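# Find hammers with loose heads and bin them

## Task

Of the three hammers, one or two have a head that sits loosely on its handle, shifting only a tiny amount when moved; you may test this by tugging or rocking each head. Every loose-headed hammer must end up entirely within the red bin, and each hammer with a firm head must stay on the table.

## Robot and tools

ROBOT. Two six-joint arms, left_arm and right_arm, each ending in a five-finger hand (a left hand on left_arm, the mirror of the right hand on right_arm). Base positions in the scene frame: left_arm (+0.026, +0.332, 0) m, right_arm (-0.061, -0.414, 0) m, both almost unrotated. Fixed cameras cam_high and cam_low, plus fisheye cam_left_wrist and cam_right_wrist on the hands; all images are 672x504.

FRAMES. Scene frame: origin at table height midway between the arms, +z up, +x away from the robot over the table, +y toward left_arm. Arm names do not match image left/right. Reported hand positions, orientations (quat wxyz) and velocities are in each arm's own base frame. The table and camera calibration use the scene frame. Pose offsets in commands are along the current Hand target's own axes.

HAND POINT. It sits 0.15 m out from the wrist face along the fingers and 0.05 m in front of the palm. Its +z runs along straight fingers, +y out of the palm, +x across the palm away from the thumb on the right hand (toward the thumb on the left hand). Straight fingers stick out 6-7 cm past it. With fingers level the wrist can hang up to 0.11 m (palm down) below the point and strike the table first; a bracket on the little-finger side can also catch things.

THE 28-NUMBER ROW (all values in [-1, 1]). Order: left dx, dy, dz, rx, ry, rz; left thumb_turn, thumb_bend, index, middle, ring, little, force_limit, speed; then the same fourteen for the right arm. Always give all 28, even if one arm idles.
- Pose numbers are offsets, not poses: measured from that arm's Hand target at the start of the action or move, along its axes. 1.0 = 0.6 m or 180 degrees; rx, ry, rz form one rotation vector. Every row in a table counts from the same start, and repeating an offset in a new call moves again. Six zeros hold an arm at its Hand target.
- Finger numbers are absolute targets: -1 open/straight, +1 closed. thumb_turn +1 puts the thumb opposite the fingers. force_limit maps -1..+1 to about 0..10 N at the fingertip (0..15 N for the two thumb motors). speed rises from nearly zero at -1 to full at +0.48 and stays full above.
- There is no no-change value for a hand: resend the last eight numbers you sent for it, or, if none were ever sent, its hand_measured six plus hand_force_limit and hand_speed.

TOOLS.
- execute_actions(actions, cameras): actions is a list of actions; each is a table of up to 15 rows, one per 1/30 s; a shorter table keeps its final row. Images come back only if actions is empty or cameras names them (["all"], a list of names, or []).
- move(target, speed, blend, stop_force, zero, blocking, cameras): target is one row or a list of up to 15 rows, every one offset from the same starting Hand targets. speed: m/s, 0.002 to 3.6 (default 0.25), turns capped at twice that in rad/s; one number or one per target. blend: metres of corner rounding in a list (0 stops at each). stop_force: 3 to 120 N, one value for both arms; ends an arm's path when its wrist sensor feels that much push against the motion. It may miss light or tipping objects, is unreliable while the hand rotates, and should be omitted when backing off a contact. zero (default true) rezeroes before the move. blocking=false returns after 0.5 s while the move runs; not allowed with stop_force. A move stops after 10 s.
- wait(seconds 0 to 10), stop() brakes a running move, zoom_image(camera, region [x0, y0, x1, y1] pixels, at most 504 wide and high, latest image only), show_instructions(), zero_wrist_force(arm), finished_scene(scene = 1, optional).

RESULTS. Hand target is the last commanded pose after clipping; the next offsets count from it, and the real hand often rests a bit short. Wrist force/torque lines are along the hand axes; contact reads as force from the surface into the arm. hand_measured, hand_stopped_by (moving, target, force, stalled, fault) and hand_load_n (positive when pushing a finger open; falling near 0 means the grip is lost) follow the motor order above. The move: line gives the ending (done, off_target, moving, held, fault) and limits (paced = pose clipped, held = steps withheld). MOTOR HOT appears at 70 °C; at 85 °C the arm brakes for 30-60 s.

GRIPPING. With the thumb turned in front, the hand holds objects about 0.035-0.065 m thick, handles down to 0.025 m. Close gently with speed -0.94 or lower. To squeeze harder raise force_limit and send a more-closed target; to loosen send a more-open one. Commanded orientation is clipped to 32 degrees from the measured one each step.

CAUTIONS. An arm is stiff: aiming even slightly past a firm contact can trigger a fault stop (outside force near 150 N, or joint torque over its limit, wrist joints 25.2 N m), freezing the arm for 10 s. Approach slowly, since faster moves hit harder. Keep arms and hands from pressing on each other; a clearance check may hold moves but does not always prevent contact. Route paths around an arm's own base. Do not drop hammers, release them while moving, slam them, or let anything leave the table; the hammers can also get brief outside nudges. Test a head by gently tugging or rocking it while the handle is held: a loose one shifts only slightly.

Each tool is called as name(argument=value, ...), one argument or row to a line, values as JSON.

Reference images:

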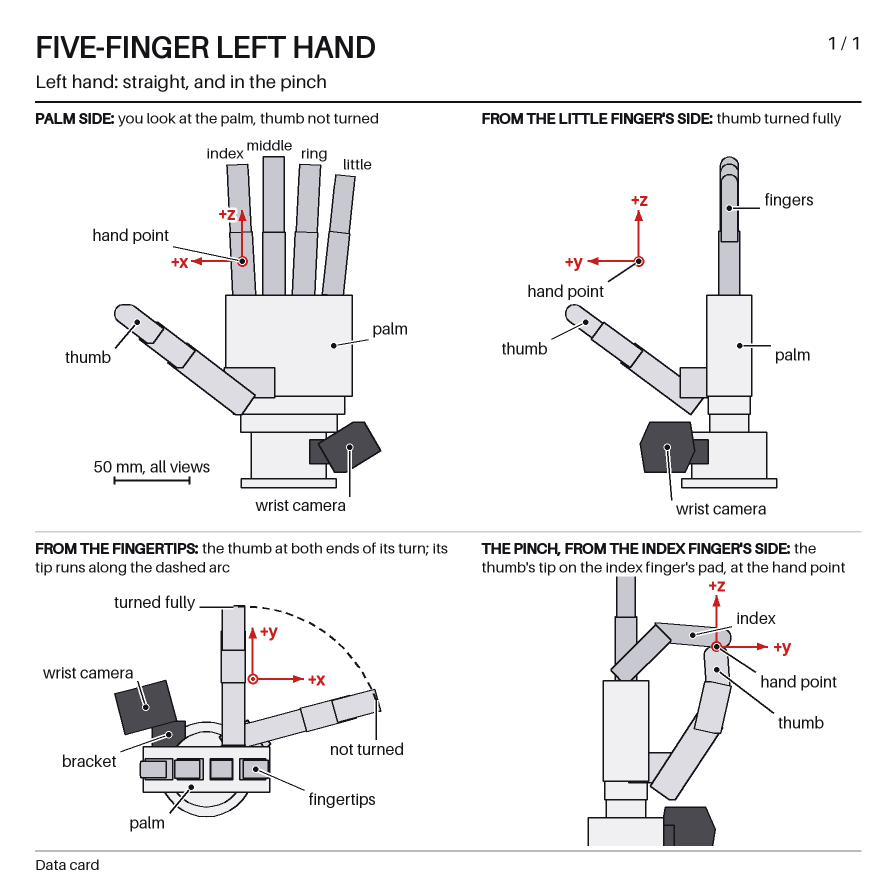

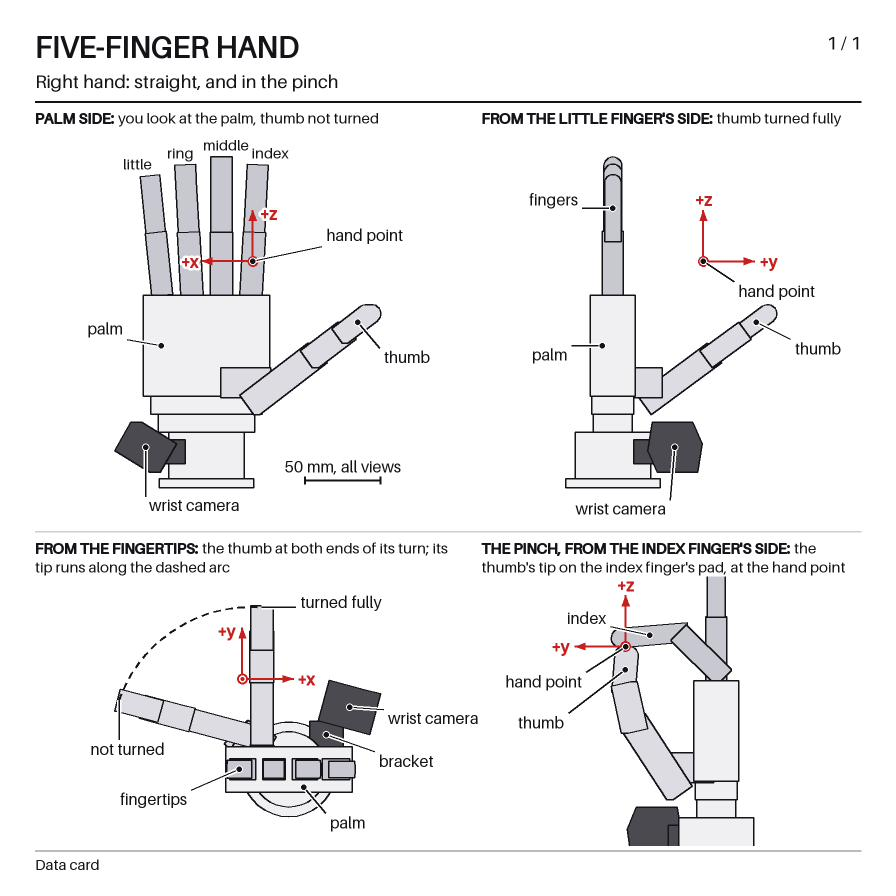

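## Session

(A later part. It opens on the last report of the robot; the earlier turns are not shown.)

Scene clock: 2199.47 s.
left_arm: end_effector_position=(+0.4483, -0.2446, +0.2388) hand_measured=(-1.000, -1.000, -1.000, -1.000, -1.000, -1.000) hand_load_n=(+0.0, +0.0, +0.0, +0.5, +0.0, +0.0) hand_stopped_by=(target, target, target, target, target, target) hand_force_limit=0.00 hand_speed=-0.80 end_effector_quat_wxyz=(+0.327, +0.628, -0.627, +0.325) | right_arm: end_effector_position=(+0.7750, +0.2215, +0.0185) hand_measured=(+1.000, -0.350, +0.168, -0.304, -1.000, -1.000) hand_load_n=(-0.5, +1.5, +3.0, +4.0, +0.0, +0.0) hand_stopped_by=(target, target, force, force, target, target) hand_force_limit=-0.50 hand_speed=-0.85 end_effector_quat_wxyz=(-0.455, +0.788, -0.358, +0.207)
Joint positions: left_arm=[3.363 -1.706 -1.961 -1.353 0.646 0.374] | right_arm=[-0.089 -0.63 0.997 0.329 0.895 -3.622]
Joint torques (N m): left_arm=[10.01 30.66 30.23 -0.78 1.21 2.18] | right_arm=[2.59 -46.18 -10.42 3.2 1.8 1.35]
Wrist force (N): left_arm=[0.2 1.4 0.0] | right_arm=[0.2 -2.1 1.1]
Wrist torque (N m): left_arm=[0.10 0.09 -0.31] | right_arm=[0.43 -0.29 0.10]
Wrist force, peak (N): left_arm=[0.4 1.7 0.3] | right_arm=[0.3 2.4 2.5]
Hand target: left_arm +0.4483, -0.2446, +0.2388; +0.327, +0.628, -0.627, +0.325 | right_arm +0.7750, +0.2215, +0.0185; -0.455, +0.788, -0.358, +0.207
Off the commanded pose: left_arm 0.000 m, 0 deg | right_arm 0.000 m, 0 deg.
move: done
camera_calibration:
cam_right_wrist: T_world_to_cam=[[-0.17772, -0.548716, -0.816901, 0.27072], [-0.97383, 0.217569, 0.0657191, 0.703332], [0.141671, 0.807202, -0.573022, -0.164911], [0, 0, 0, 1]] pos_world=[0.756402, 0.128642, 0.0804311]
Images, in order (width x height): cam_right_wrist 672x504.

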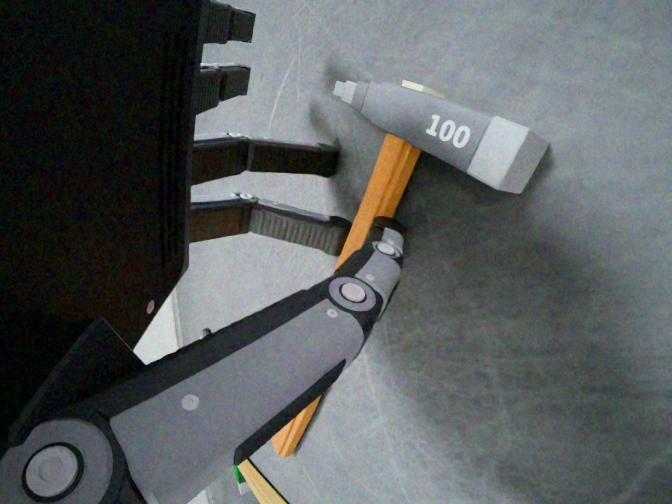

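move(
  target=[
    [0,0,0,0,0,0,-1,-1,-1,-1,-1,-1,0,-0.8, 0,-0.0036,-0.0021,0,0,0,1,-0.35,0.25,0.25,-1,-1,-0.5,-0.85],
    [0,0,0,0,0,0,-1,-1,-1,-1,-1,-1,0,-0.8, 0,-0.0036,-0.0021,0,0,0,1,-0.35,0.26,0.3,-1,-1,-0.2,-0.85],
  ],
  speed=0.05,
  cameras=["cam_right_wrist"],
)

Scene clock: 2207.97 s.
left_arm: end_effector_position=(+0.4483, -0.2446, +0.2388) hand_measured=(-1.000, -1.000, -1.000, -1.000, -1.000, -1.000) hand_load_n=(+0.0, +0.0, +0.0, +0.0, +0.0, +0.0) hand_stopped_by=(target, target, target, target, target, target) hand_force_limit=0.00 hand_speed=-0.80 end_effector_quat_wxyz=(+0.327, +0.628, -0.627, +0.325) | right_arm: end_effector_position=(+0.7750, +0.2215, +0.0210) hand_measured=(+1.000, -0.352, +0.258, +0.166, -1.000, -1.000) hand_load_n=(+0.0, +5.5, +2.0, +8.0, -0.5, +0.0) hand_stopped_by=(target, target, force, force, target, target) hand_force_limit=-0.20 hand_speed=-0.85 end_effector_quat_wxyz=(-0.455, +0.788, -0.358, +0.207)
Joint positions: left_arm=[3.363 -1.706 -1.961 -1.353 0.646 0.374] | right_arm=[-0.089 -0.633 0.995 0.333 0.895 -3.622]
Joint torques (N m): left_arm=[9.64 30.2 30.67 -0.76 1.2 2.1] | right_arm=[-8.27 -53.47 -17.37 3.4 -0.63 -1.48]
Wrist force (N): left_arm=[0.3 1.4 -0.2] | right_arm=[0.1 0.1 0.9]
Wrist torque (N m): left_arm=[0.11 0.09 -0.31] | right_arm=[0.31 -0.33 0.15]
Wrist force, peak (N): left_arm=[0.5 1.5 -0.1] | right_arm=[0.5 2.6 2.8]
Hand target: left_arm +0.4483, -0.2446, +0.2388; +0.327, +0.628, -0.627, +0.325 | right_arm +0.7750, +0.2215, +0.0210; -0.455, +0.788, -0.358, +0.207
Off the commanded pose: left_arm 0.000 m, 0 deg | right_arm 0.000 m, 0 deg.
move: done
camera_calibration:
cam_right_wrist: T_world_to_cam=[[-0.17772, -0.548716, -0.816901, 0.272762], [-0.97383, 0.217569, 0.0657191, 0.703168], [0.141671, 0.807202, -0.573022, -0.163479], [0, 0, 0, 1]] pos_world=[0.756402, 0.128642, 0.0829311]
Images, in order (width x height): cam_right_wrist 672x504.

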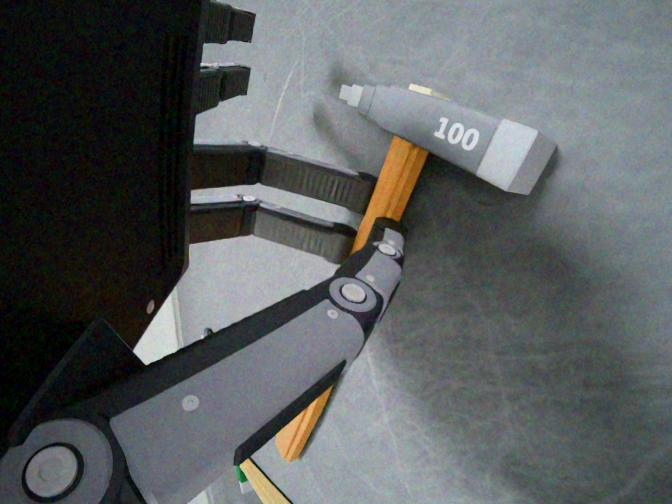

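move(
  target=[0,0,0,0,0,0,-1,-1,-1,-1,-1,-1,0,-0.8, 0,-0.0722,-0.0417,0,0,0,1,-0.35,0.26,0.3,-1,-1,-0.2,-0.85],
  speed=0.05,
  cameras=["cam_right_wrist","cam_low"],
)

Scene clock: 2213.97 s.
left_arm: end_effector_position=(+0.4483, -0.2446, +0.2388) hand_measured=(-1.000, -1.000, -1.000, -1.000, -1.000, -1.000) hand_load_n=(+0.0, +0.0, +0.0, +0.0, +0.5, +0.0) hand_stopped_by=(target, target, target, target, target, target) hand_force_limit=0.00 hand_speed=-0.80 end_effector_quat_wxyz=(+0.327, +0.628, -0.627, +0.325) | right_arm: end_effector_position=(+0.7750, +0.2215, +0.0710) hand_measured=(+1.000, -0.350, +0.258, +0.166, -1.000, -1.000) hand_load_n=(+0.0, +0.0, +0.0, +0.0, +0.0, +0.0) hand_stopped_by=(target, target, force, force, target, target) hand_force_limit=-0.20 hand_speed=-0.85 end_effector_quat_wxyz=(-0.455, +0.788, -0.358, +0.207)
Joint positions: left_arm=[3.363 -1.706 -1.961 -1.353 0.646 0.374] | right_arm=[-0.089 -0.677 0.945 0.427 0.895 -3.622]
Joint torques (N m): left_arm=[9.81 29.77 30.51 -0.77 1.18 2.11] | right_arm=[-7.91 -67.76 -27.35 3.5 -1.01 -1.64]
Wrist force (N): left_arm=[0.5 1.3 0.0] | right_arm=[0.5 2.4 2.5]
Wrist torque (N m): left_arm=[0.08 0.05 -0.29] | right_arm=[0.38 -0.38 0.19]
Wrist force, peak (N): left_arm=[0.3 1.7 0.1] | right_arm=[0.5 2.7 2.5]
Hand target: left_arm +0.4483, -0.2446, +0.2388; +0.327, +0.628, -0.627, +0.325 | right_arm +0.7750, +0.2215, +0.0710; -0.455, +0.788, -0.358, +0.207
Off the commanded pose: left_arm 0.000 m, 0 deg | right_arm 0.000 m, 0 deg.
move: done
camera_calibration:
cam_right_wrist: T_world_to_cam=[[-0.177853, -0.548686, -0.816892, 0.313702], [-0.973806, 0.217642, 0.0658309, 0.69984], [0.14167, 0.807202, -0.573022, -0.134827], [0, 0, 0, 1]] pos_world=[0.756402, 0.128642, 0.132931]
Images, in order (width x height): cam_low 672x504, cam_right_wrist 672x504.

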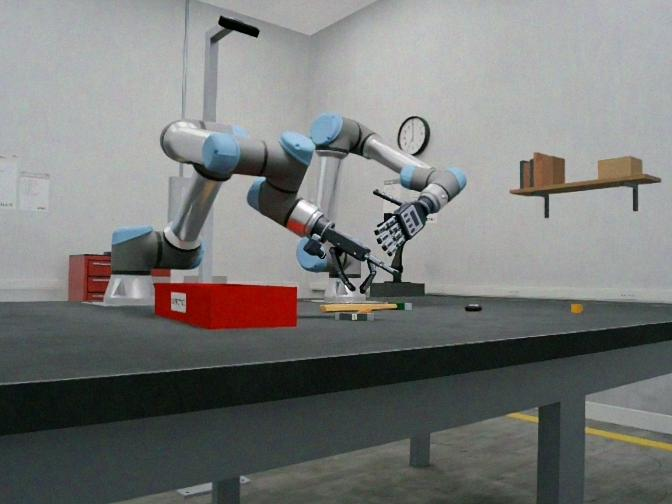

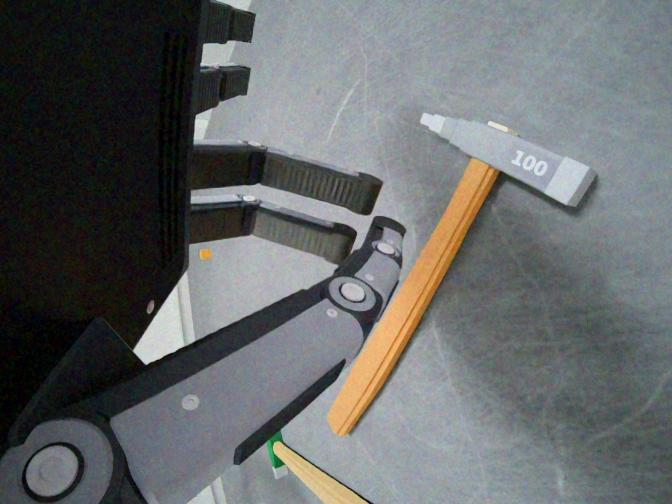

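move(
  target=[
    [0,0,0,0,0,0,-1,-1,-1,-1,-1,-1,0,-0.8, 0,0,0,0,0,0,1,-0.56,0.05,0.05,-1,-1,0,-0.5],
    [0,0,0,0,0,0,-1,-1,-1,-1,-1,-1,0,-0.8, 0.0008,0.0632,0.0272,0,-0.0144,-0.0083,1,-0.56,0.05,0.05,-1,-1,0,-0.5],
  ],
  speed=0.1,
  cameras=["cam_right_wrist"],
)

Scene clock: 2237.63 s.
left_arm: end_effector_position=(+0.4483, -0.2446, +0.2388) hand_measured=(-1.000, -1.000, -1.000, -1.000, -1.000, -1.000) hand_load_n=(+0.0, +0.0, +0.0, +0.0, +0.0, +0.0) hand_stopped_by=(target, target, target, target, target, target) hand_force_limit=0.00 hand_speed=-0.80 end_effector_quat_wxyz=(+0.327, +0.628, -0.627, +0.325) | right_arm: end_effector_position=(+0.7717, +0.2180, +0.0301) hand_measured=(+1.000, -0.560, +0.050, +0.050, -1.000, -1.000) hand_load_n=(+0.0, +0.0, +0.0, +0.0, +0.0, +0.0) hand_stopped_by=(target, target, target, target, target, target) hand_force_limit=0.00 hand_speed=-0.50 end_effector_quat_wxyz=(-0.460, +0.798, -0.338, +0.195)
Joint positions: left_arm=[3.363 -1.706 -1.961 -1.353 0.646 0.374] | right_arm=[-0.103 -0.623 0.958 0.398 0.845 -3.679]
Joint torques (N m): left_arm=[9.41 29.93 30.43 -0.66 1.2 2.12] | right_arm=[-9.69 -45.17 -26.96 -1.62 -3.4 -2.48]
Wrist force (N): left_arm=[0.3 1.1 0.0] | right_arm=[0.4 2.6 2.6]
Wrist torque (N m): left_arm=[0.06 0.08 -0.30] | right_arm=[0.42 -0.35 0.39]
Wrist force, peak (N): left_arm=[0.2 1.6 0.0] | right_arm=[0.5 3.0 2.9]
Hand target: left_arm +0.4483, -0.2446, +0.2388; +0.327, +0.628, -0.627, +0.325 | right_arm +0.7717, +0.2180, +0.0300; -0.460, +0.798, -0.338, +0.195
Off the commanded pose: left_arm 0.000 m, 0 deg | right_arm 0.000 m, 0 deg.
move: done
camera_calibration:
cam_right_wrist: T_world_to_cam=[[-0.149002, -0.557204, -0.816898, 0.257269], [-0.983832, 0.166547, 0.0658497, 0.718914], [0.0993604, 0.813502, -0.573011, -0.123717], [0, 0, 0, 1]] pos_world=[0.757917, 0.124262, 0.0919308]
Images, in order (width x height): cam_right_wrist 672x504.

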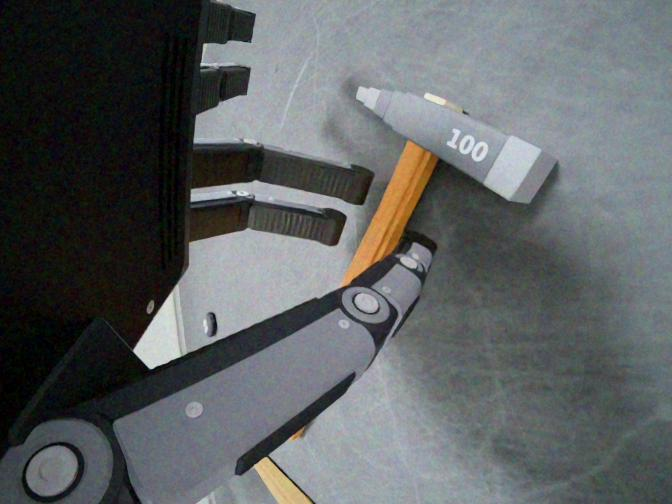

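move(
  target=[0,0,0,0,0,0,-1,-1,-1,-1,-1,-1,0,-0.8, 0,0.0202,0.0117,0,0,0,1,-0.56,0.05,0.05,-1,-1,0,-0.5],
  speed=0.02,
  stop_force=4,
  cameras=["cam_right_wrist"],
)

Scene clock: 2246.37 s.
left_arm: end_effector_position=(+0.4483, -0.2446, +0.2388) hand_measured=(-1.000, -1.000, -1.000, -1.000, -1.000, -1.000) hand_load_n=(+0.0, +0.0, +0.0, +0.0, +0.0, +0.0) hand_stopped_by=(target, target, target, target, target, target) hand_force_limit=0.00 hand_speed=-0.80 end_effector_quat_wxyz=(+0.327, +0.628, -0.627, +0.325) | right_arm: end_effector_position=(+0.7717, +0.2180, +0.0194) hand_measured=(+1.000, -0.560, +0.050, +0.050, -1.000, -1.000) hand_load_n=(+0.0, +0.0, +0.0, -0.5, +0.0, +0.0) hand_stopped_by=(target, target, target, target, target, target) hand_force_limit=0.00 hand_speed=-0.50 end_effector_quat_wxyz=(-0.460, +0.798, -0.338, +0.195)
Joint positions: left_arm=[3.363 -1.706 -1.961 -1.353 0.646 0.374] | right_arm=[-0.103 -0.612 0.966 0.379 0.845 -3.679]
Joint torques (N m): left_arm=[9.77 28.95 30.18 -0.72 1.1 2.06] | right_arm=[-7.61 -66.9 -25.77 3.2 2.09 -2.11]
Wrist force (N): left_arm=[0.3 1.2 0.1] | right_arm=[1.5 1.0 1.9]
Wrist torque (N m): left_arm=[0.07 0.10 -0.30] | right_arm=[0.42 -0.44 0.38]
Wrist force, peak (N): left_arm=[0.7 1.8 -0.1] | right_arm=[-0.1 -12.6 -4.4]
Hand target: left_arm +0.4483, -0.2446, +0.2388; +0.327, +0.628, -0.627, +0.325 | right_arm +0.7717, +0.2180, +0.0194; -0.460, +0.798, -0.338, +0.195 (not the last commanded pose)
Off the commanded pose: left_arm 0.000 m, 0 deg | right_arm 0.003 m, 0 deg.
move: contact (right_arm)
camera_calibration:
cam_right_wrist: T_world_to_cam=[[-0.148949, -0.557225, -0.816893, 0.248572], [-0.98385, 0.166437, 0.0658604, 0.719639], [0.0992619, 0.81351, -0.573017, -0.129717], [0, 0, 0, 1]] pos_world=[0.757917, 0.124263, 0.0813308]
Images, in order (width x height): cam_right_wrist 672x504.

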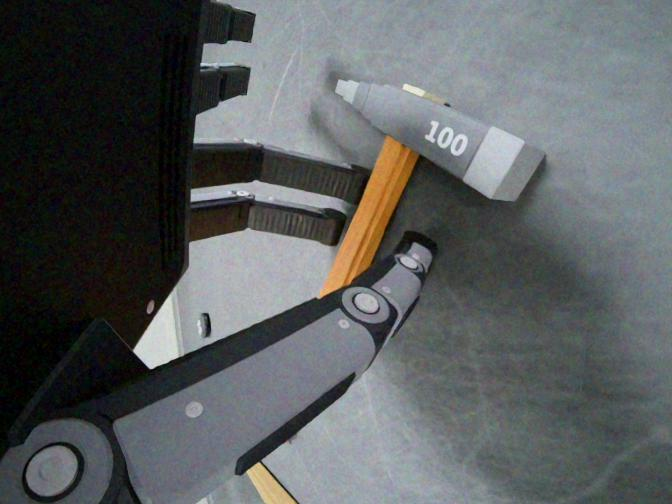

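move(
  target=[
    [0,0,0,0,0,0,-1,-1,-1,-1,-1,-1,0,-0.8, 0,0,0,0,0,0,1,-0.53,0.4,0.4,-1,-1,-0.3,-0.85],
  ],
  speed=0.05,
  cameras=["cam_right_wrist"],
)

Scene clock: 2258.70 s.
left_arm: end_effector_position=(+0.4483, -0.2446, +0.2388) hand_measured=(-1.000, -1.000, -1.000, -1.000, -1.000, -1.000) hand_load_n=(+0.0, -0.5, +0.0, +0.0, +0.0, +0.0) hand_stopped_by=(target, target, target, target, target, target) hand_force_limit=0.00 hand_speed=-0.80 end_effector_quat_wxyz=(+0.327, +0.628, -0.627, +0.325) | right_arm: end_effector_position=(+0.7717, +0.2180, +0.0194) hand_measured=(+1.000, -0.530, +0.400, +0.270, -1.000, -1.000) hand_load_n=(+0.5, +3.0, +0.0, +7.0, +0.0, -0.5) hand_stopped_by=(target, target, target, force, target, target) hand_force_limit=-0.30 hand_speed=-0.85 end_effector_quat_wxyz=(-0.460, +0.798, -0.338, +0.195)
Joint positions: left_arm=[3.363 -1.706 -1.961 -1.353 0.646 0.374] | right_arm=[-0.103 -0.612 0.966 0.378 0.845 -3.679]
Joint torques (N m): left_arm=[9.85 29.37 29.69 -0.63 1.14 1.97] | right_arm=[-9.15 -65.99 -26.45 -0.56 0.86 -2.12]
Wrist force (N): left_arm=[0.2 1.4 0.2] | right_arm=[0.9 0.3 1.3]
Wrist torque (N m): left_arm=[0.09 0.12 -0.32] | right_arm=[0.30 -0.41 0.38]
Wrist force, peak (N): left_arm=[0.4 1.6 0.0] | right_arm=[1.1 2.5 2.9]
Hand target: left_arm +0.4483, -0.2446, +0.2388; +0.327, +0.628, -0.627, +0.325 | right_arm +0.7717, +0.2180, +0.0194; -0.460, +0.798, -0.338, +0.195
Off the commanded pose: left_arm 0.000 m, 0 deg | right_arm 0.000 m, 0 deg.
move: done
camera_calibration:
cam_right_wrist: T_world_to_cam=[[-0.148949, -0.557225, -0.816893, 0.248572], [-0.98385, 0.166437, 0.0658604, 0.719639], [0.0992619, 0.81351, -0.573017, -0.129717], [0, 0, 0, 1]] pos_world=[0.757917, 0.124263, 0.0813308]
Images, in order (width x height): cam_right_wrist 672x504.

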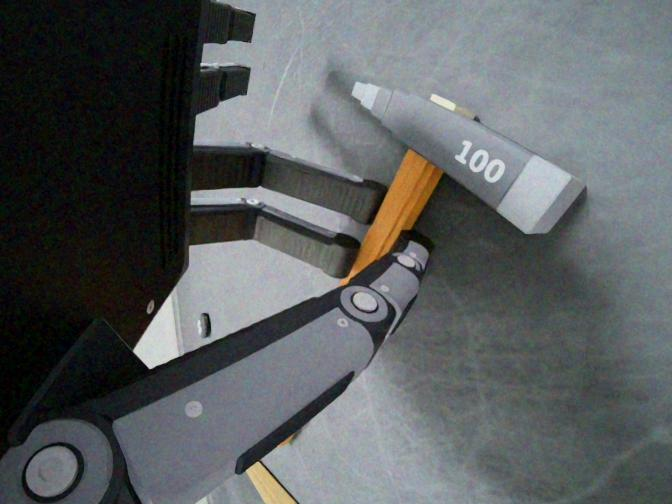

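move(
  target=[0,0,0,0,0,0,-1,-1,-1,-1,-1,-1,0,-0.8, 0,-0.0144,-0.0083,0,0,0,1,-0.53,0.4,0.4,-1,-1,-0.3,-0.85],
  speed=0.03,
  cameras=["cam_right_wrist"],
)

Scene clock: 2265.20 s.
left_arm: end_effector_position=(+0.4483, -0.2446, +0.2388) hand_measured=(-1.000, -1.000, -1.000, -1.000, -1.000, -1.000) hand_load_n=(+0.0, -0.5, -0.5, +0.0, +0.0, +0.0) hand_stopped_by=(target, target, target, target, target, target) hand_force_limit=0.00 hand_speed=-0.80 end_effector_quat_wxyz=(+0.327, +0.628, -0.627, +0.325) | right_arm: end_effector_position=(+0.7717, +0.2180, +0.0293) hand_measured=(+1.000, -0.532, +0.400, +0.270, -1.000, -1.000) hand_load_n=(+0.0, +4.5, +0.0, +4.5, +0.0, +0.0) hand_stopped_by=(target, target, target, force, target, target) hand_force_limit=-0.30 hand_speed=-0.85 end_effector_quat_wxyz=(-0.460, +0.798, -0.338, +0.195)
Joint positions: left_arm=[3.363 -1.706 -1.961 -1.353 0.646 0.374] | right_arm=[-0.103 -0.622 0.958 0.396 0.845 -3.679]
Joint torques (N m): left_arm=[9.54 28.68 30.05 -0.68 1.05 2.02] | right_arm=[-7.47 -70.06 -27.59 3.64 0.51 -0.29]
Wrist force (N): left_arm=[0.3 1.4 0.1] | right_arm=[1.0 3.6 3.0]
Wrist torque (N m): left_arm=[0.08 0.09 -0.31] | right_arm=[0.44 -0.46 0.45]
Wrist force, peak (N): left_arm=[0.4 1.6 -0.2] | right_arm=[1.3 3.8 3.4]
Hand target: left_arm +0.4483, -0.2446, +0.2388; +0.327, +0.628, -0.627, +0.325 | right_arm +0.7717, +0.2180, +0.0294; -0.460, +0.798, -0.338, +0.195
Off the commanded pose: left_arm 0.000 m, 0 deg | right_arm 0.000 m, 0 deg.
move: done
camera_calibration:
cam_right_wrist: T_world_to_cam=[[-0.148949, -0.557225, -0.816893, 0.256659], [-0.98385, 0.166437, 0.0658604, 0.718987], [0.0992619, 0.81351, -0.573017, -0.124045], [0, 0, 0, 1]] pos_world=[0.757917, 0.124263, 0.0912308]
Images, in order (width x height): cam_right_wrist 672x504.

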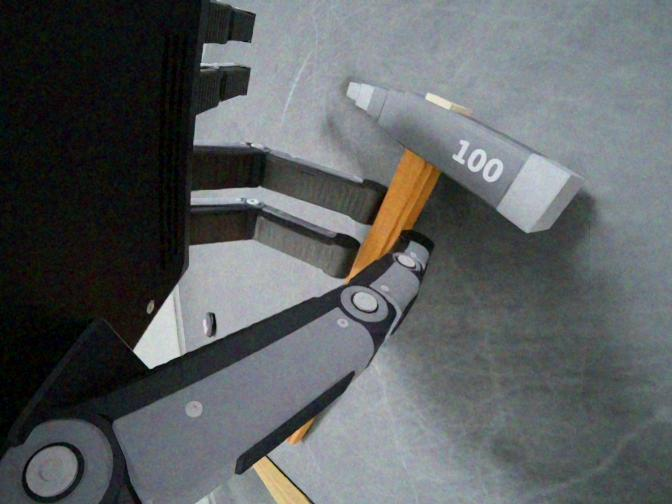

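move(
  target=[
    [0,0,0,0,0,0,-1,-1,-1,-1,-1,-1,0,-0.8, 0,0,0,0,0,0,1,-0.4,0.7,0.5,-1,-1,0.0,-0.85],
    [0,0,0,0,0,0,-1,-1,-1,-1,-1,-1,0,-0.8, 0,-0.0866,-0.05,0,0,0,1,-0.4,0.7,0.5,-1,-1,0.0,-0.85],
  ],
  speed=0.05,
  cameras=["cam_right_wrist","cam_low"],
)

Scene clock: 2274.70 s.
left_arm: end_effector_position=(+0.4483, -0.2446, +0.2388) hand_measured=(-1.000, -1.000, -1.000, -1.000, -1.000, -1.000) hand_load_n=(+0.0, +0.0, +0.0, +0.0, +0.0, +0.0) hand_stopped_by=(target, target, target, target, target, target) hand_force_limit=0.00 hand_speed=-0.80 end_effector_quat_wxyz=(+0.327, +0.628, -0.627, +0.325) | right_arm: end_effector_position=(+0.7717, +0.2180, +0.0893) hand_measured=(+1.000, -0.530, +0.700, +0.282, -1.000, -1.000) hand_load_n=(+1.0, +7.0, +0.0, +7.5, +0.0, +0.0) hand_stopped_by=(target, force, target, force, target, target) hand_force_limit=0.00 hand_speed=-0.85 end_effector_quat_wxyz=(-0.460, +0.798, -0.338, +0.195)
Joint positions: left_arm=[3.363 -1.706 -1.961 -1.353 0.646 0.374] | right_arm=[-0.103 -0.67 0.891 0.512 0.845 -3.679]
Joint torques (N m): left_arm=[9.08 27.95 29.98 -0.58 1.04 1.87] | right_arm=[4.61 -68.72 -27.86 3.5 1.03 -1.97]
Wrist force (N): left_arm=[0.3 1.4 -0.2] | right_arm=[1.0 3.8 3.2]
Wrist torque (N m): left_arm=[0.12 0.09 -0.31] | right_arm=[0.46 -0.46 0.42]
Wrist force, peak (N): left_arm=[0.5 1.8 -0.1] | right_arm=[1.0 4.1 3.4]
Hand target: left_arm +0.4483, -0.2446, +0.2388; +0.327, +0.628, -0.627, +0.325 | right_arm +0.7717, +0.2180, +0.0894; -0.460, +0.798, -0.338, +0.195
Off the commanded pose: left_arm 0.000 m, 0 deg | right_arm 0.000 m, 0 deg.
move: done
camera_calibration:
cam_right_wrist: T_world_to_cam=[[-0.149029, -0.557199, -0.816896, 0.30573], [-0.983828, 0.166562, 0.065872, 0.715001], [0.0993602, 0.813502, -0.573011, -0.0897378], [0, 0, 0, 1]] pos_world=[0.757917, 0.124262, 0.151231]
Images, in order (width x height): cam_low 672x504, cam_right_wrist 672x504.

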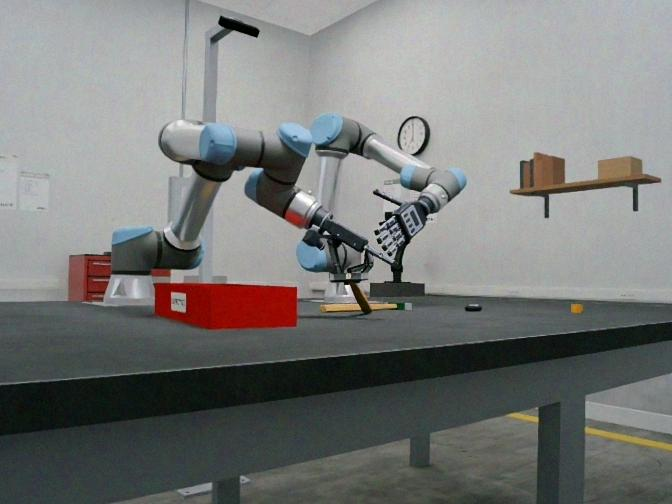

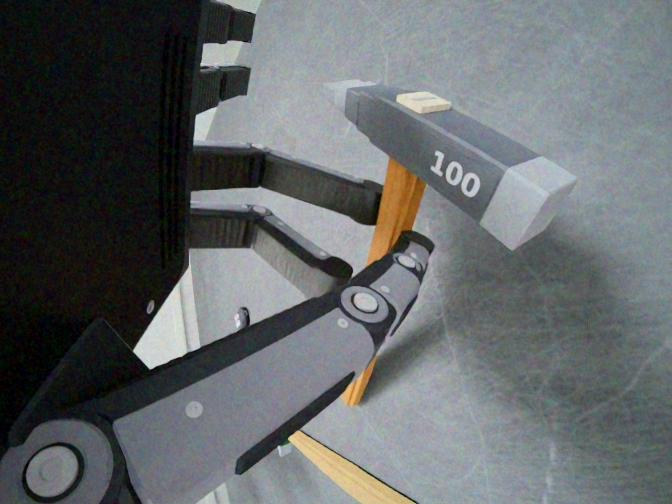

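move(
  target=[
    [0,0,0,0,0,0,-1,-1,-1,-1,-1,-1,0,-0.8, 0,-0.0722,-0.0417,0,0,0,1,-0.4,0.7,0.5,-1,-1,0.0,-0.85],
    [0,0,0,0,0,0,-1,-1,-1,-1,-1,-1,0,-0.8, -0.1989,0.0587,-0.2682,0,0,0,1,-0.4,0.7,0.5,-1,-1,0.0,-0.85],
    [0,0,0,0,0,0,-1,-1,-1,-1,-1,-1,0,-0.8, -0.1989,0.2092,-0.1812,0,0,0,1,-0.4,0.7,0.5,-1,-1,0.0,-0.85],
  ],
  speed=[0.1,0.15,0.06],
  cameras=["cam_right_wrist","cam_low","cam_high","cam_left_wrist"],
)

Scene clock: 2307.57 s.
left_arm: end_effector_position=(+0.4483, -0.2446, +0.2388) hand_measured=(-1.000, -1.000, -1.000, -1.000, -1.000, -1.000) hand_load_n=(+0.0, +0.0, +0.0, +0.0, +0.0, +0.0) hand_stopped_by=(target, target, target, target, target, target) hand_force_limit=0.00 hand_speed=-0.80 end_effector_quat_wxyz=(+0.327, +0.628, -0.627, +0.325) | right_arm: end_effector_position=(+0.5760, +0.1944, +0.0352) hand_measured=(+1.000, -0.528, +0.700, +0.282, -1.000, -1.000) hand_load_n=(+0.0, +0.0, +0.0, +0.5, +0.0, +0.0) hand_stopped_by=(target, force, target, force, target, target) hand_force_limit=0.00 hand_speed=-0.85 end_effector_quat_wxyz=(-0.460, +0.798, -0.338, +0.195)
Joint positions: left_arm=[3.363 -1.706 -1.961 -1.353 0.646 0.374] | right_arm=[-0.199 -1.045 1.729 0.112 0.775 -3.771]
Joint torques (N m): left_arm=[8.64 28.03 30.14 -0.59 1.06 1.84] | right_arm=[7.3 -26.83 -5.78 -1.37 0.88 1.75]
Wrist force (N): left_arm=[0.5 1.5 0.0] | right_arm=[1.1 2.5 2.3]
Wrist torque (N m): left_arm=[0.11 0.05 -0.29] | right_arm=[0.42 -0.44 0.39]
Wrist force, peak (N): left_arm=[0.5 1.7 0.1] | right_arm=[0.9 4.5 3.4]
Hand target: left_arm +0.4483, -0.2446, +0.2388; +0.327, +0.628, -0.627, +0.325 | right_arm +0.5760, +0.1944, +0.0351; -0.460, +0.798, -0.338, +0.195
Off the commanded pose: left_arm 0.000 m, 0 deg | right_arm 0.000 m, 0 deg.
move: done
camera_calibration:
cam_left_wrist: T_world_to_cam=[[0.970818, -0.176235, 0.162647, -0.515844], [-0.179253, -0.0827047, 0.98032, -0.166587], [-0.159316, -0.980867, -0.111882, -0.0241115], [0, 0, 0, 1]] pos_world=[0.467088, -0.128338, 0.244511]
cam_right_wrist: T_world_to_cam=[[-0.148895, -0.557234, -0.816897, 0.21915], [-0.983858, 0.166406, 0.0658152, 0.529999], [0.0992622, 0.81351, -0.573017, -0.0820395], [0, 0, 0, 1]] pos_world=[0.562217, 0.100663, 0.0971309]

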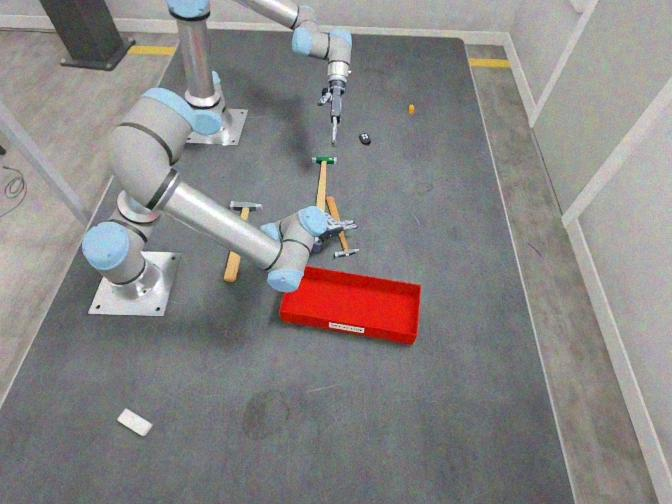

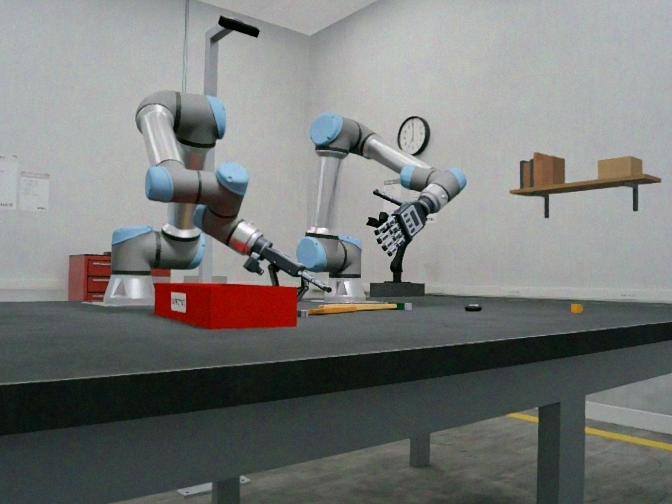

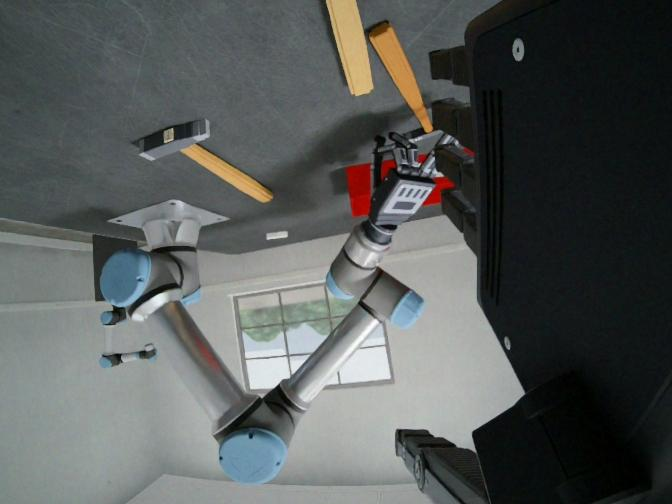

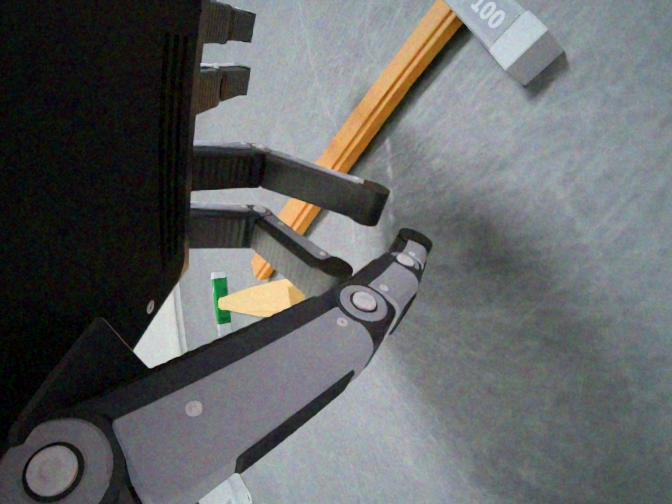

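zoom_image(
  camera="cam_high",
  region=[270, 140, 390, 290],
)

zoom_image(
  camera="cam_left_wrist",
  region=[300, 0, 500, 200],
)

Scaled by 3.360.

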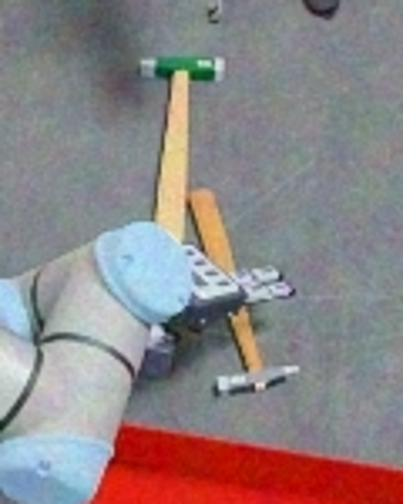

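Scaled by 2.520 from the camera's 672x504 image, which has a finer 960x720 frame.

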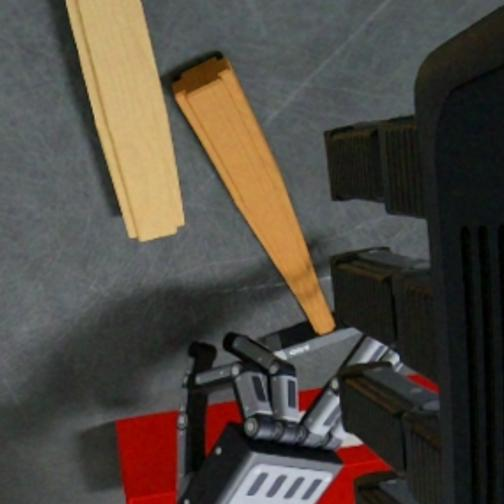

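move(
  target=[
    [0,0,0,0,0,0,-1,-1,-1,-1,-1,-1,0,-0.8, 0,0,0,0,0,0,1,-0.7,-0.5,-0.5,-1,-1,0.0,-0.5],
    [0,0,0,0,0,0,-1,-1,-1,-1,-1,-1,0,-0.8, 0,-0.1083,-0.0625,0,0,0,1,-0.7,-0.5,-0.5,-1,-1,0.0,-0.5],
    [0,0,0,0,0,0,-1,-1,-1,-1,-1,-1,0,-0.8, 0.0782,-0.1127,-0.0542,0,0.2127,0.1228,1,-0.7,-0.5,-0.5,-1,-1,0.0,-0.5],
  ],
  speed=[0.1,0.1,0.25],
  cameras=["cam_right_wrist","cam_high"],
)

Scene clock: 2366.57 s.
left_arm: end_effector_position=(+0.4483, -0.2446, +0.2388) hand_measured=(-1.000, -1.000, -1.000, -1.000, -1.000, -1.000) hand_load_n=(+0.0, +0.0, +0.0, -0.5, +0.0, +0.0) hand_stopped_by=(target, target, target, target, target, target) hand_force_limit=0.00 hand_speed=-0.80 end_effector_quat_wxyz=(+0.327, +0.628, -0.627, +0.325) | right_arm: end_effector_position=(+0.6127, +0.1646, +0.1099) hand_measured=(+1.000, -0.700, -0.500, -0.500, -1.000, -1.000) hand_load_n=(+0.0, +0.0, +0.0, +0.0, +0.0, +0.0) hand_stopped_by=(target, target, target, target, target, target) hand_force_limit=0.00 hand_speed=-0.50 end_effector_quat_wxyz=(-0.353, +0.612, -0.613, +0.354)
Joint positions: left_arm=[3.363 -1.706 -1.961 -1.353 0.646 0.374] | right_arm=[0.002 -1.249 1.761 0.012 1.573 -3.14]
Joint torques (N m): left_arm=[9.01 27.17 30.18 -0.56 0.96 1.8] | right_arm=[6.3 -21.47 -26.14 2.53 2.64 1.68]
Wrist force (N): left_arm=[0.6 1.1 -0.1] | right_arm=[0.7 2.4 2.4]
Wrist torque (N m): left_arm=[0.07 0.04 -0.28] | right_arm=[0.39 -0.39 0.19]
Wrist force, peak (N): left_arm=[0.5 1.6 0.0] | right_arm=[1.2 2.9 2.6]
Hand target: left_arm +0.4483, -0.2446, +0.2388; +0.327, +0.628, -0.627, +0.325 | right_arm +0.6128, +0.1646, +0.1099; -0.353, +0.612, -0.613, +0.354
Off the commanded pose: left_arm 0.000 m, 0 deg | right_arm 0.000 m, 0 deg.
move: done
camera_calibration:
cam_right_wrist: T_world_to_cam=[[-0.495454, -0.295892, -0.816684, 0.43833], [-0.58925, 0.805274, 0.065719, 0.21917], [0.638209, 0.513792, -0.57333, -0.299553], [0, 0, 0, 1]] pos_world=[0.537496, 0.107114, 0.171831]
Images, in order (width x height): cam_high 672x504, cam_right_wrist 672x504.

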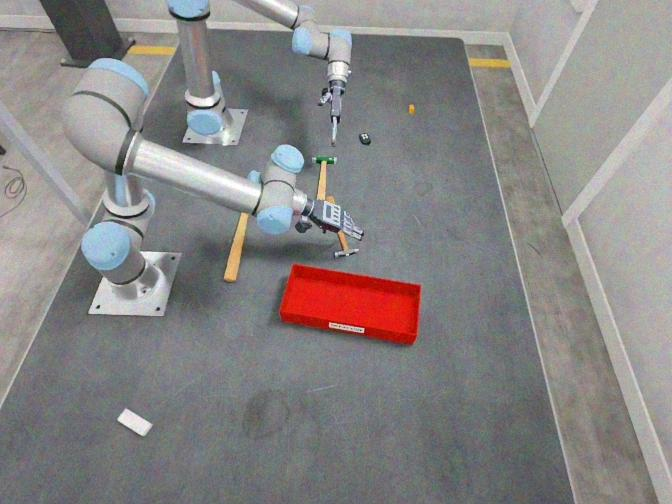

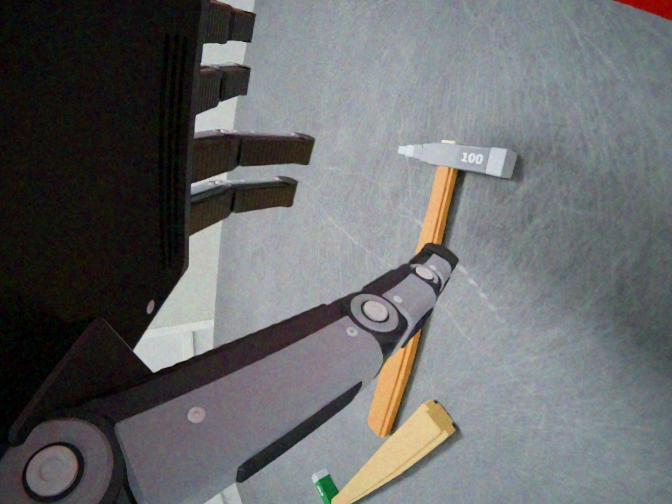

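move(
  target=[
    [0,0,0,0,0,0,1,-0.6,0,0,-1,-1,0,-0.6, 0,0,0,0,0,0,1,-0.7,-1,-1,-1,-1,0.0,-0.5],
    [0.1368,-0.1145,0.2498,0.35,-0.324,0.079,1,-0.6,0,0,-1,-1,0,-0.6, 0,0,0,0,0,0,1,-0.7,-1,-1,-1,-1,0.0,-0.5],
  ],
  speed=[0.1,0.25],
  cameras=["all"],
)

Scene clock: 2398.10 s.
left_arm: end_effector_position=(+0.5169, -0.4145, +0.2198) hand_measured=(+1.000, -0.600, +0.000, +0.000, -1.000, -1.000) hand_load_n=(+0.0, +0.0, +0.0, +0.0, +0.0, +0.0) hand_stopped_by=(target, target, target, target, target, target) hand_force_limit=0.00 hand_speed=-0.60 end_effector_quat_wxyz=(-0.401, +0.698, -0.514, +0.296) | right_arm: end_effector_position=(+0.6128, +0.1646, +0.1099) hand_measured=(+1.000, -0.700, -1.000, -1.000, -1.000, -1.000) hand_load_n=(+0.0, +0.0, +0.0, +0.0, +0.0, +0.0) hand_stopped_by=(target, target, target, target, target, target) hand_force_limit=0.00 hand_speed=-0.50 end_effector_quat_wxyz=(-0.353, +0.612, -0.613, +0.354)
Joint positions: left_arm=[2.459 -1.921 -1.856 -0.174 2.374 -0.647] | right_arm=[0.002 -1.249 1.761 0.012 1.574 -3.14]
Joint torques (N m): left_arm=[-13.77 28.16 28.96 -0.48 3.3 -1.98] | right_arm=[5 -22.9 -9.11 -1.92 1.16 1.58]
Wrist force (N): left_arm=[0.1 0.1 -0.4] | right_arm=[0.8 2.5 2.2]
Wrist torque (N m): left_arm=[0.01 0.04 -0.11] | right_arm=[0.42 -0.40 0.21]
Wrist force, peak (N): left_arm=[0.4 1.6 -0.1] | right_arm=[1.3 2.7 2.5]
Hand target: left_arm +0.5169, -0.4145, +0.2198; -0.401, +0.698, -0.514, +0.296 | right_arm +0.6128, +0.1646, +0.1099; -0.353, +0.612, -0.613, +0.354
Off the commanded pose: left_arm 0.000 m, 0 deg | right_arm 0.000 m, 0 deg.
move: done
camera_calibration:
cam_left_wrist: T_world_to_cam=[[0.576337, -0.0683161, 0.814352, -0.503806], [-0.244045, -0.965416, 0.0917276, -0.286809], [0.779922, -0.251605, -0.573077, -0.263667], [0, 0, 0, 1]] pos_world=[0.426007, -0.377648, 0.285483]
cam_right_wrist: T_world_to_cam=[[-0.495487, -0.295818, -0.816691, 0.438342], [-0.589122, 0.805368, 0.065704, 0.219094], [0.6383, 0.513686, -0.573323, -0.299592], [0, 0, 0, 1]] pos_world=[0.537496, 0.107114, 0.171831]

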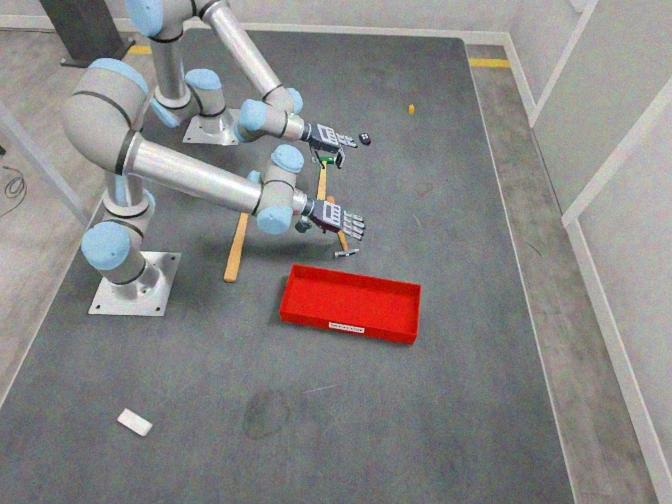

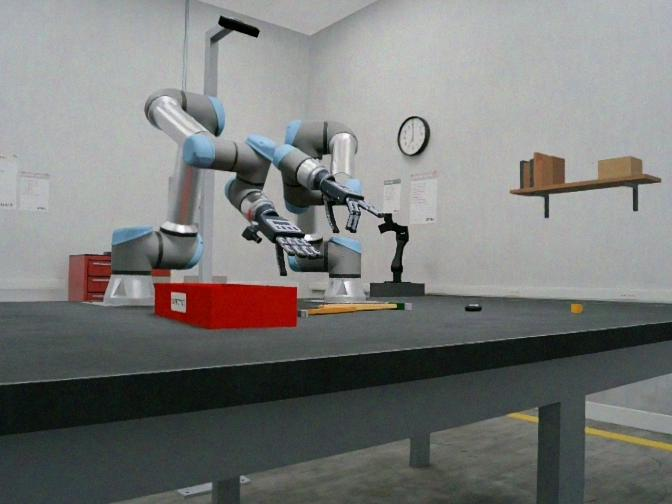

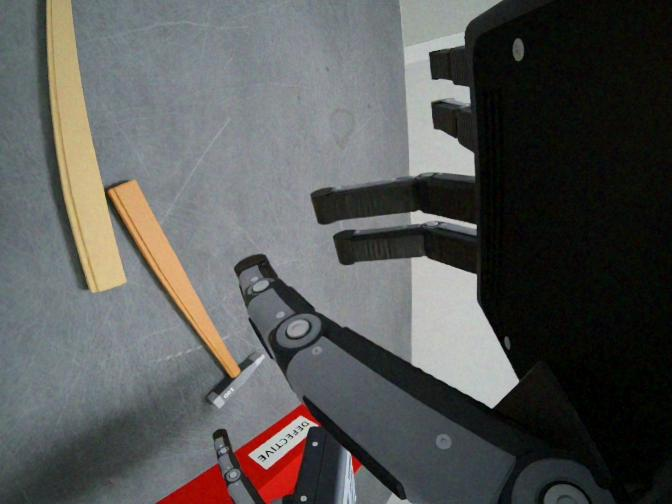

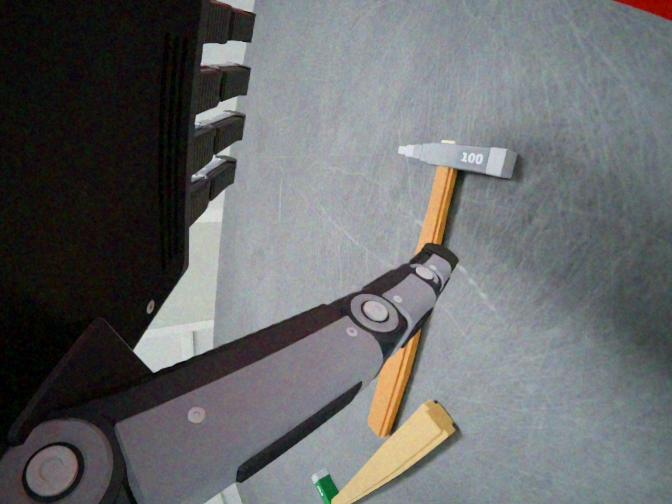

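move(
  target=[-0.0088,0.2345,0.1595,0,-0.0034,-0.0019,1,-0.6,0,0,-1,-1,0,-0.6, 0,0,0,0,0,0,1,-0.7,-1,-1,-1,-1,0.0,-0.5],
  speed=0.1,
  cameras=["cam_left_wrist","cam_high","cam_right_wrist"],
)

Scene clock: 2423.53 s.
left_arm: end_effector_position=(+0.5267, -0.4059, +0.0501) hand_measured=(+1.000, -0.600, +0.000, +0.000, -1.000, -1.000) hand_load_n=(+0.0, +0.0, +0.0, +0.0, +0.0, +0.0) hand_stopped_by=(target, target, target, target, target, target) hand_force_limit=0.00 hand_speed=-0.60 end_effector_quat_wxyz=(-0.403, +0.701, -0.510, +0.293) | right_arm: end_effector_position=(+0.6128, +0.1646, +0.1099) hand_measured=(+1.000, -0.700, -1.000, -1.000, -1.000, -1.000) hand_load_n=(+0.5, +0.0, -0.5, +0.0, +0.0, +0.0) hand_stopped_by=(target, target, target, target, target, target) hand_force_limit=0.00 hand_speed=-0.50 end_effector_quat_wxyz=(-0.353, +0.612, -0.613, +0.354)
Joint positions: left_arm=[2.48 -2.239 -1.938 0.233 2.368 -0.637] | right_arm=[0.002 -1.249 1.761 0.012 1.574 -3.14]
Joint torques (N m): left_arm=[10.99 34.24 23.53 5.3 -1.69 2.31] | right_arm=[1.96 -22.87 -8.68 -1.79 -0.22 1.38]
Wrist force (N): left_arm=[0.3 0.4 -0.6] | right_arm=[1.0 2.5 2.4]
Wrist torque (N m): left_arm=[0.06 0.00 -0.18] | right_arm=[0.40 -0.43 0.21]
Wrist force, peak (N): left_arm=[0.3 -0.6 -1.0] | right_arm=[1.0 2.7 2.5]
Hand target: left_arm +0.5268, -0.4059, +0.0500; -0.403, +0.701, -0.510, +0.293 | right_arm +0.6128, +0.1646, +0.1099; -0.353, +0.612, -0.613, +0.354
Off the commanded pose: left_arm 0.000 m, 0 deg | right_arm 0.000 m, 0 deg.
move: done
camera_calibration:
cam_left_wrist: T_world_to_cam=[[0.577185, -0.0614954, 0.814294, -0.368403], [-0.232121, -0.968383, 0.0913992, -0.268038], [0.782928, -0.241769, -0.573211, -0.364095], [0, 0, 0, 1]] pos_world=[0.43548, -0.370246, 0.115784]
cam_right_wrist: T_world_to_cam=[[-0.495487, -0.295818, -0.816691, 0.438342], [-0.589122, 0.805368, 0.065704, 0.219094], [0.6383, 0.513686, -0.573323, -0.299592], [0, 0, 0, 1]] pos_world=[0.537496, 0.107114, 0.171831]
Images, in order (width x height): cam_high 672x504, cam_left_wrist 672x504, cam_right_wrist 672x504.

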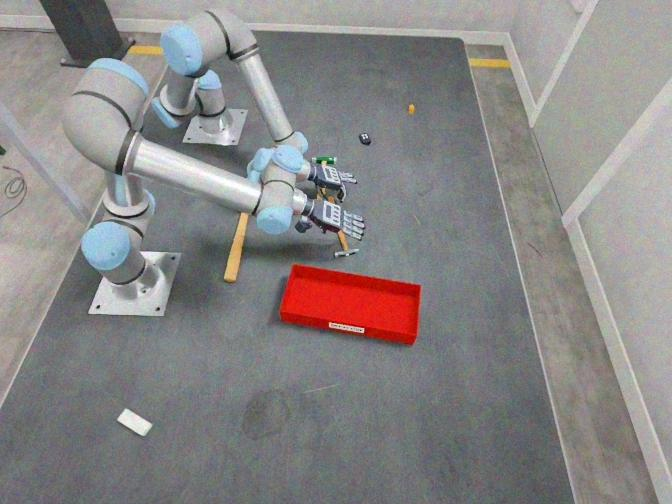

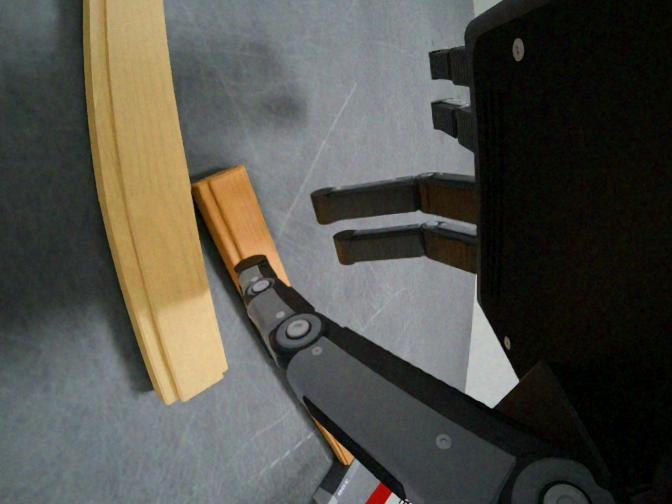

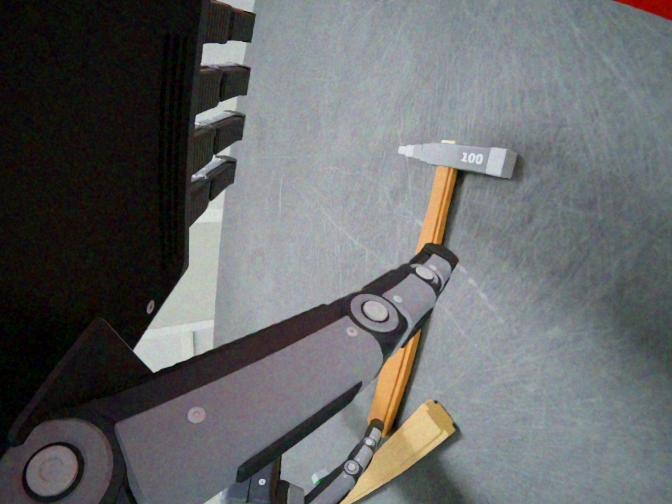

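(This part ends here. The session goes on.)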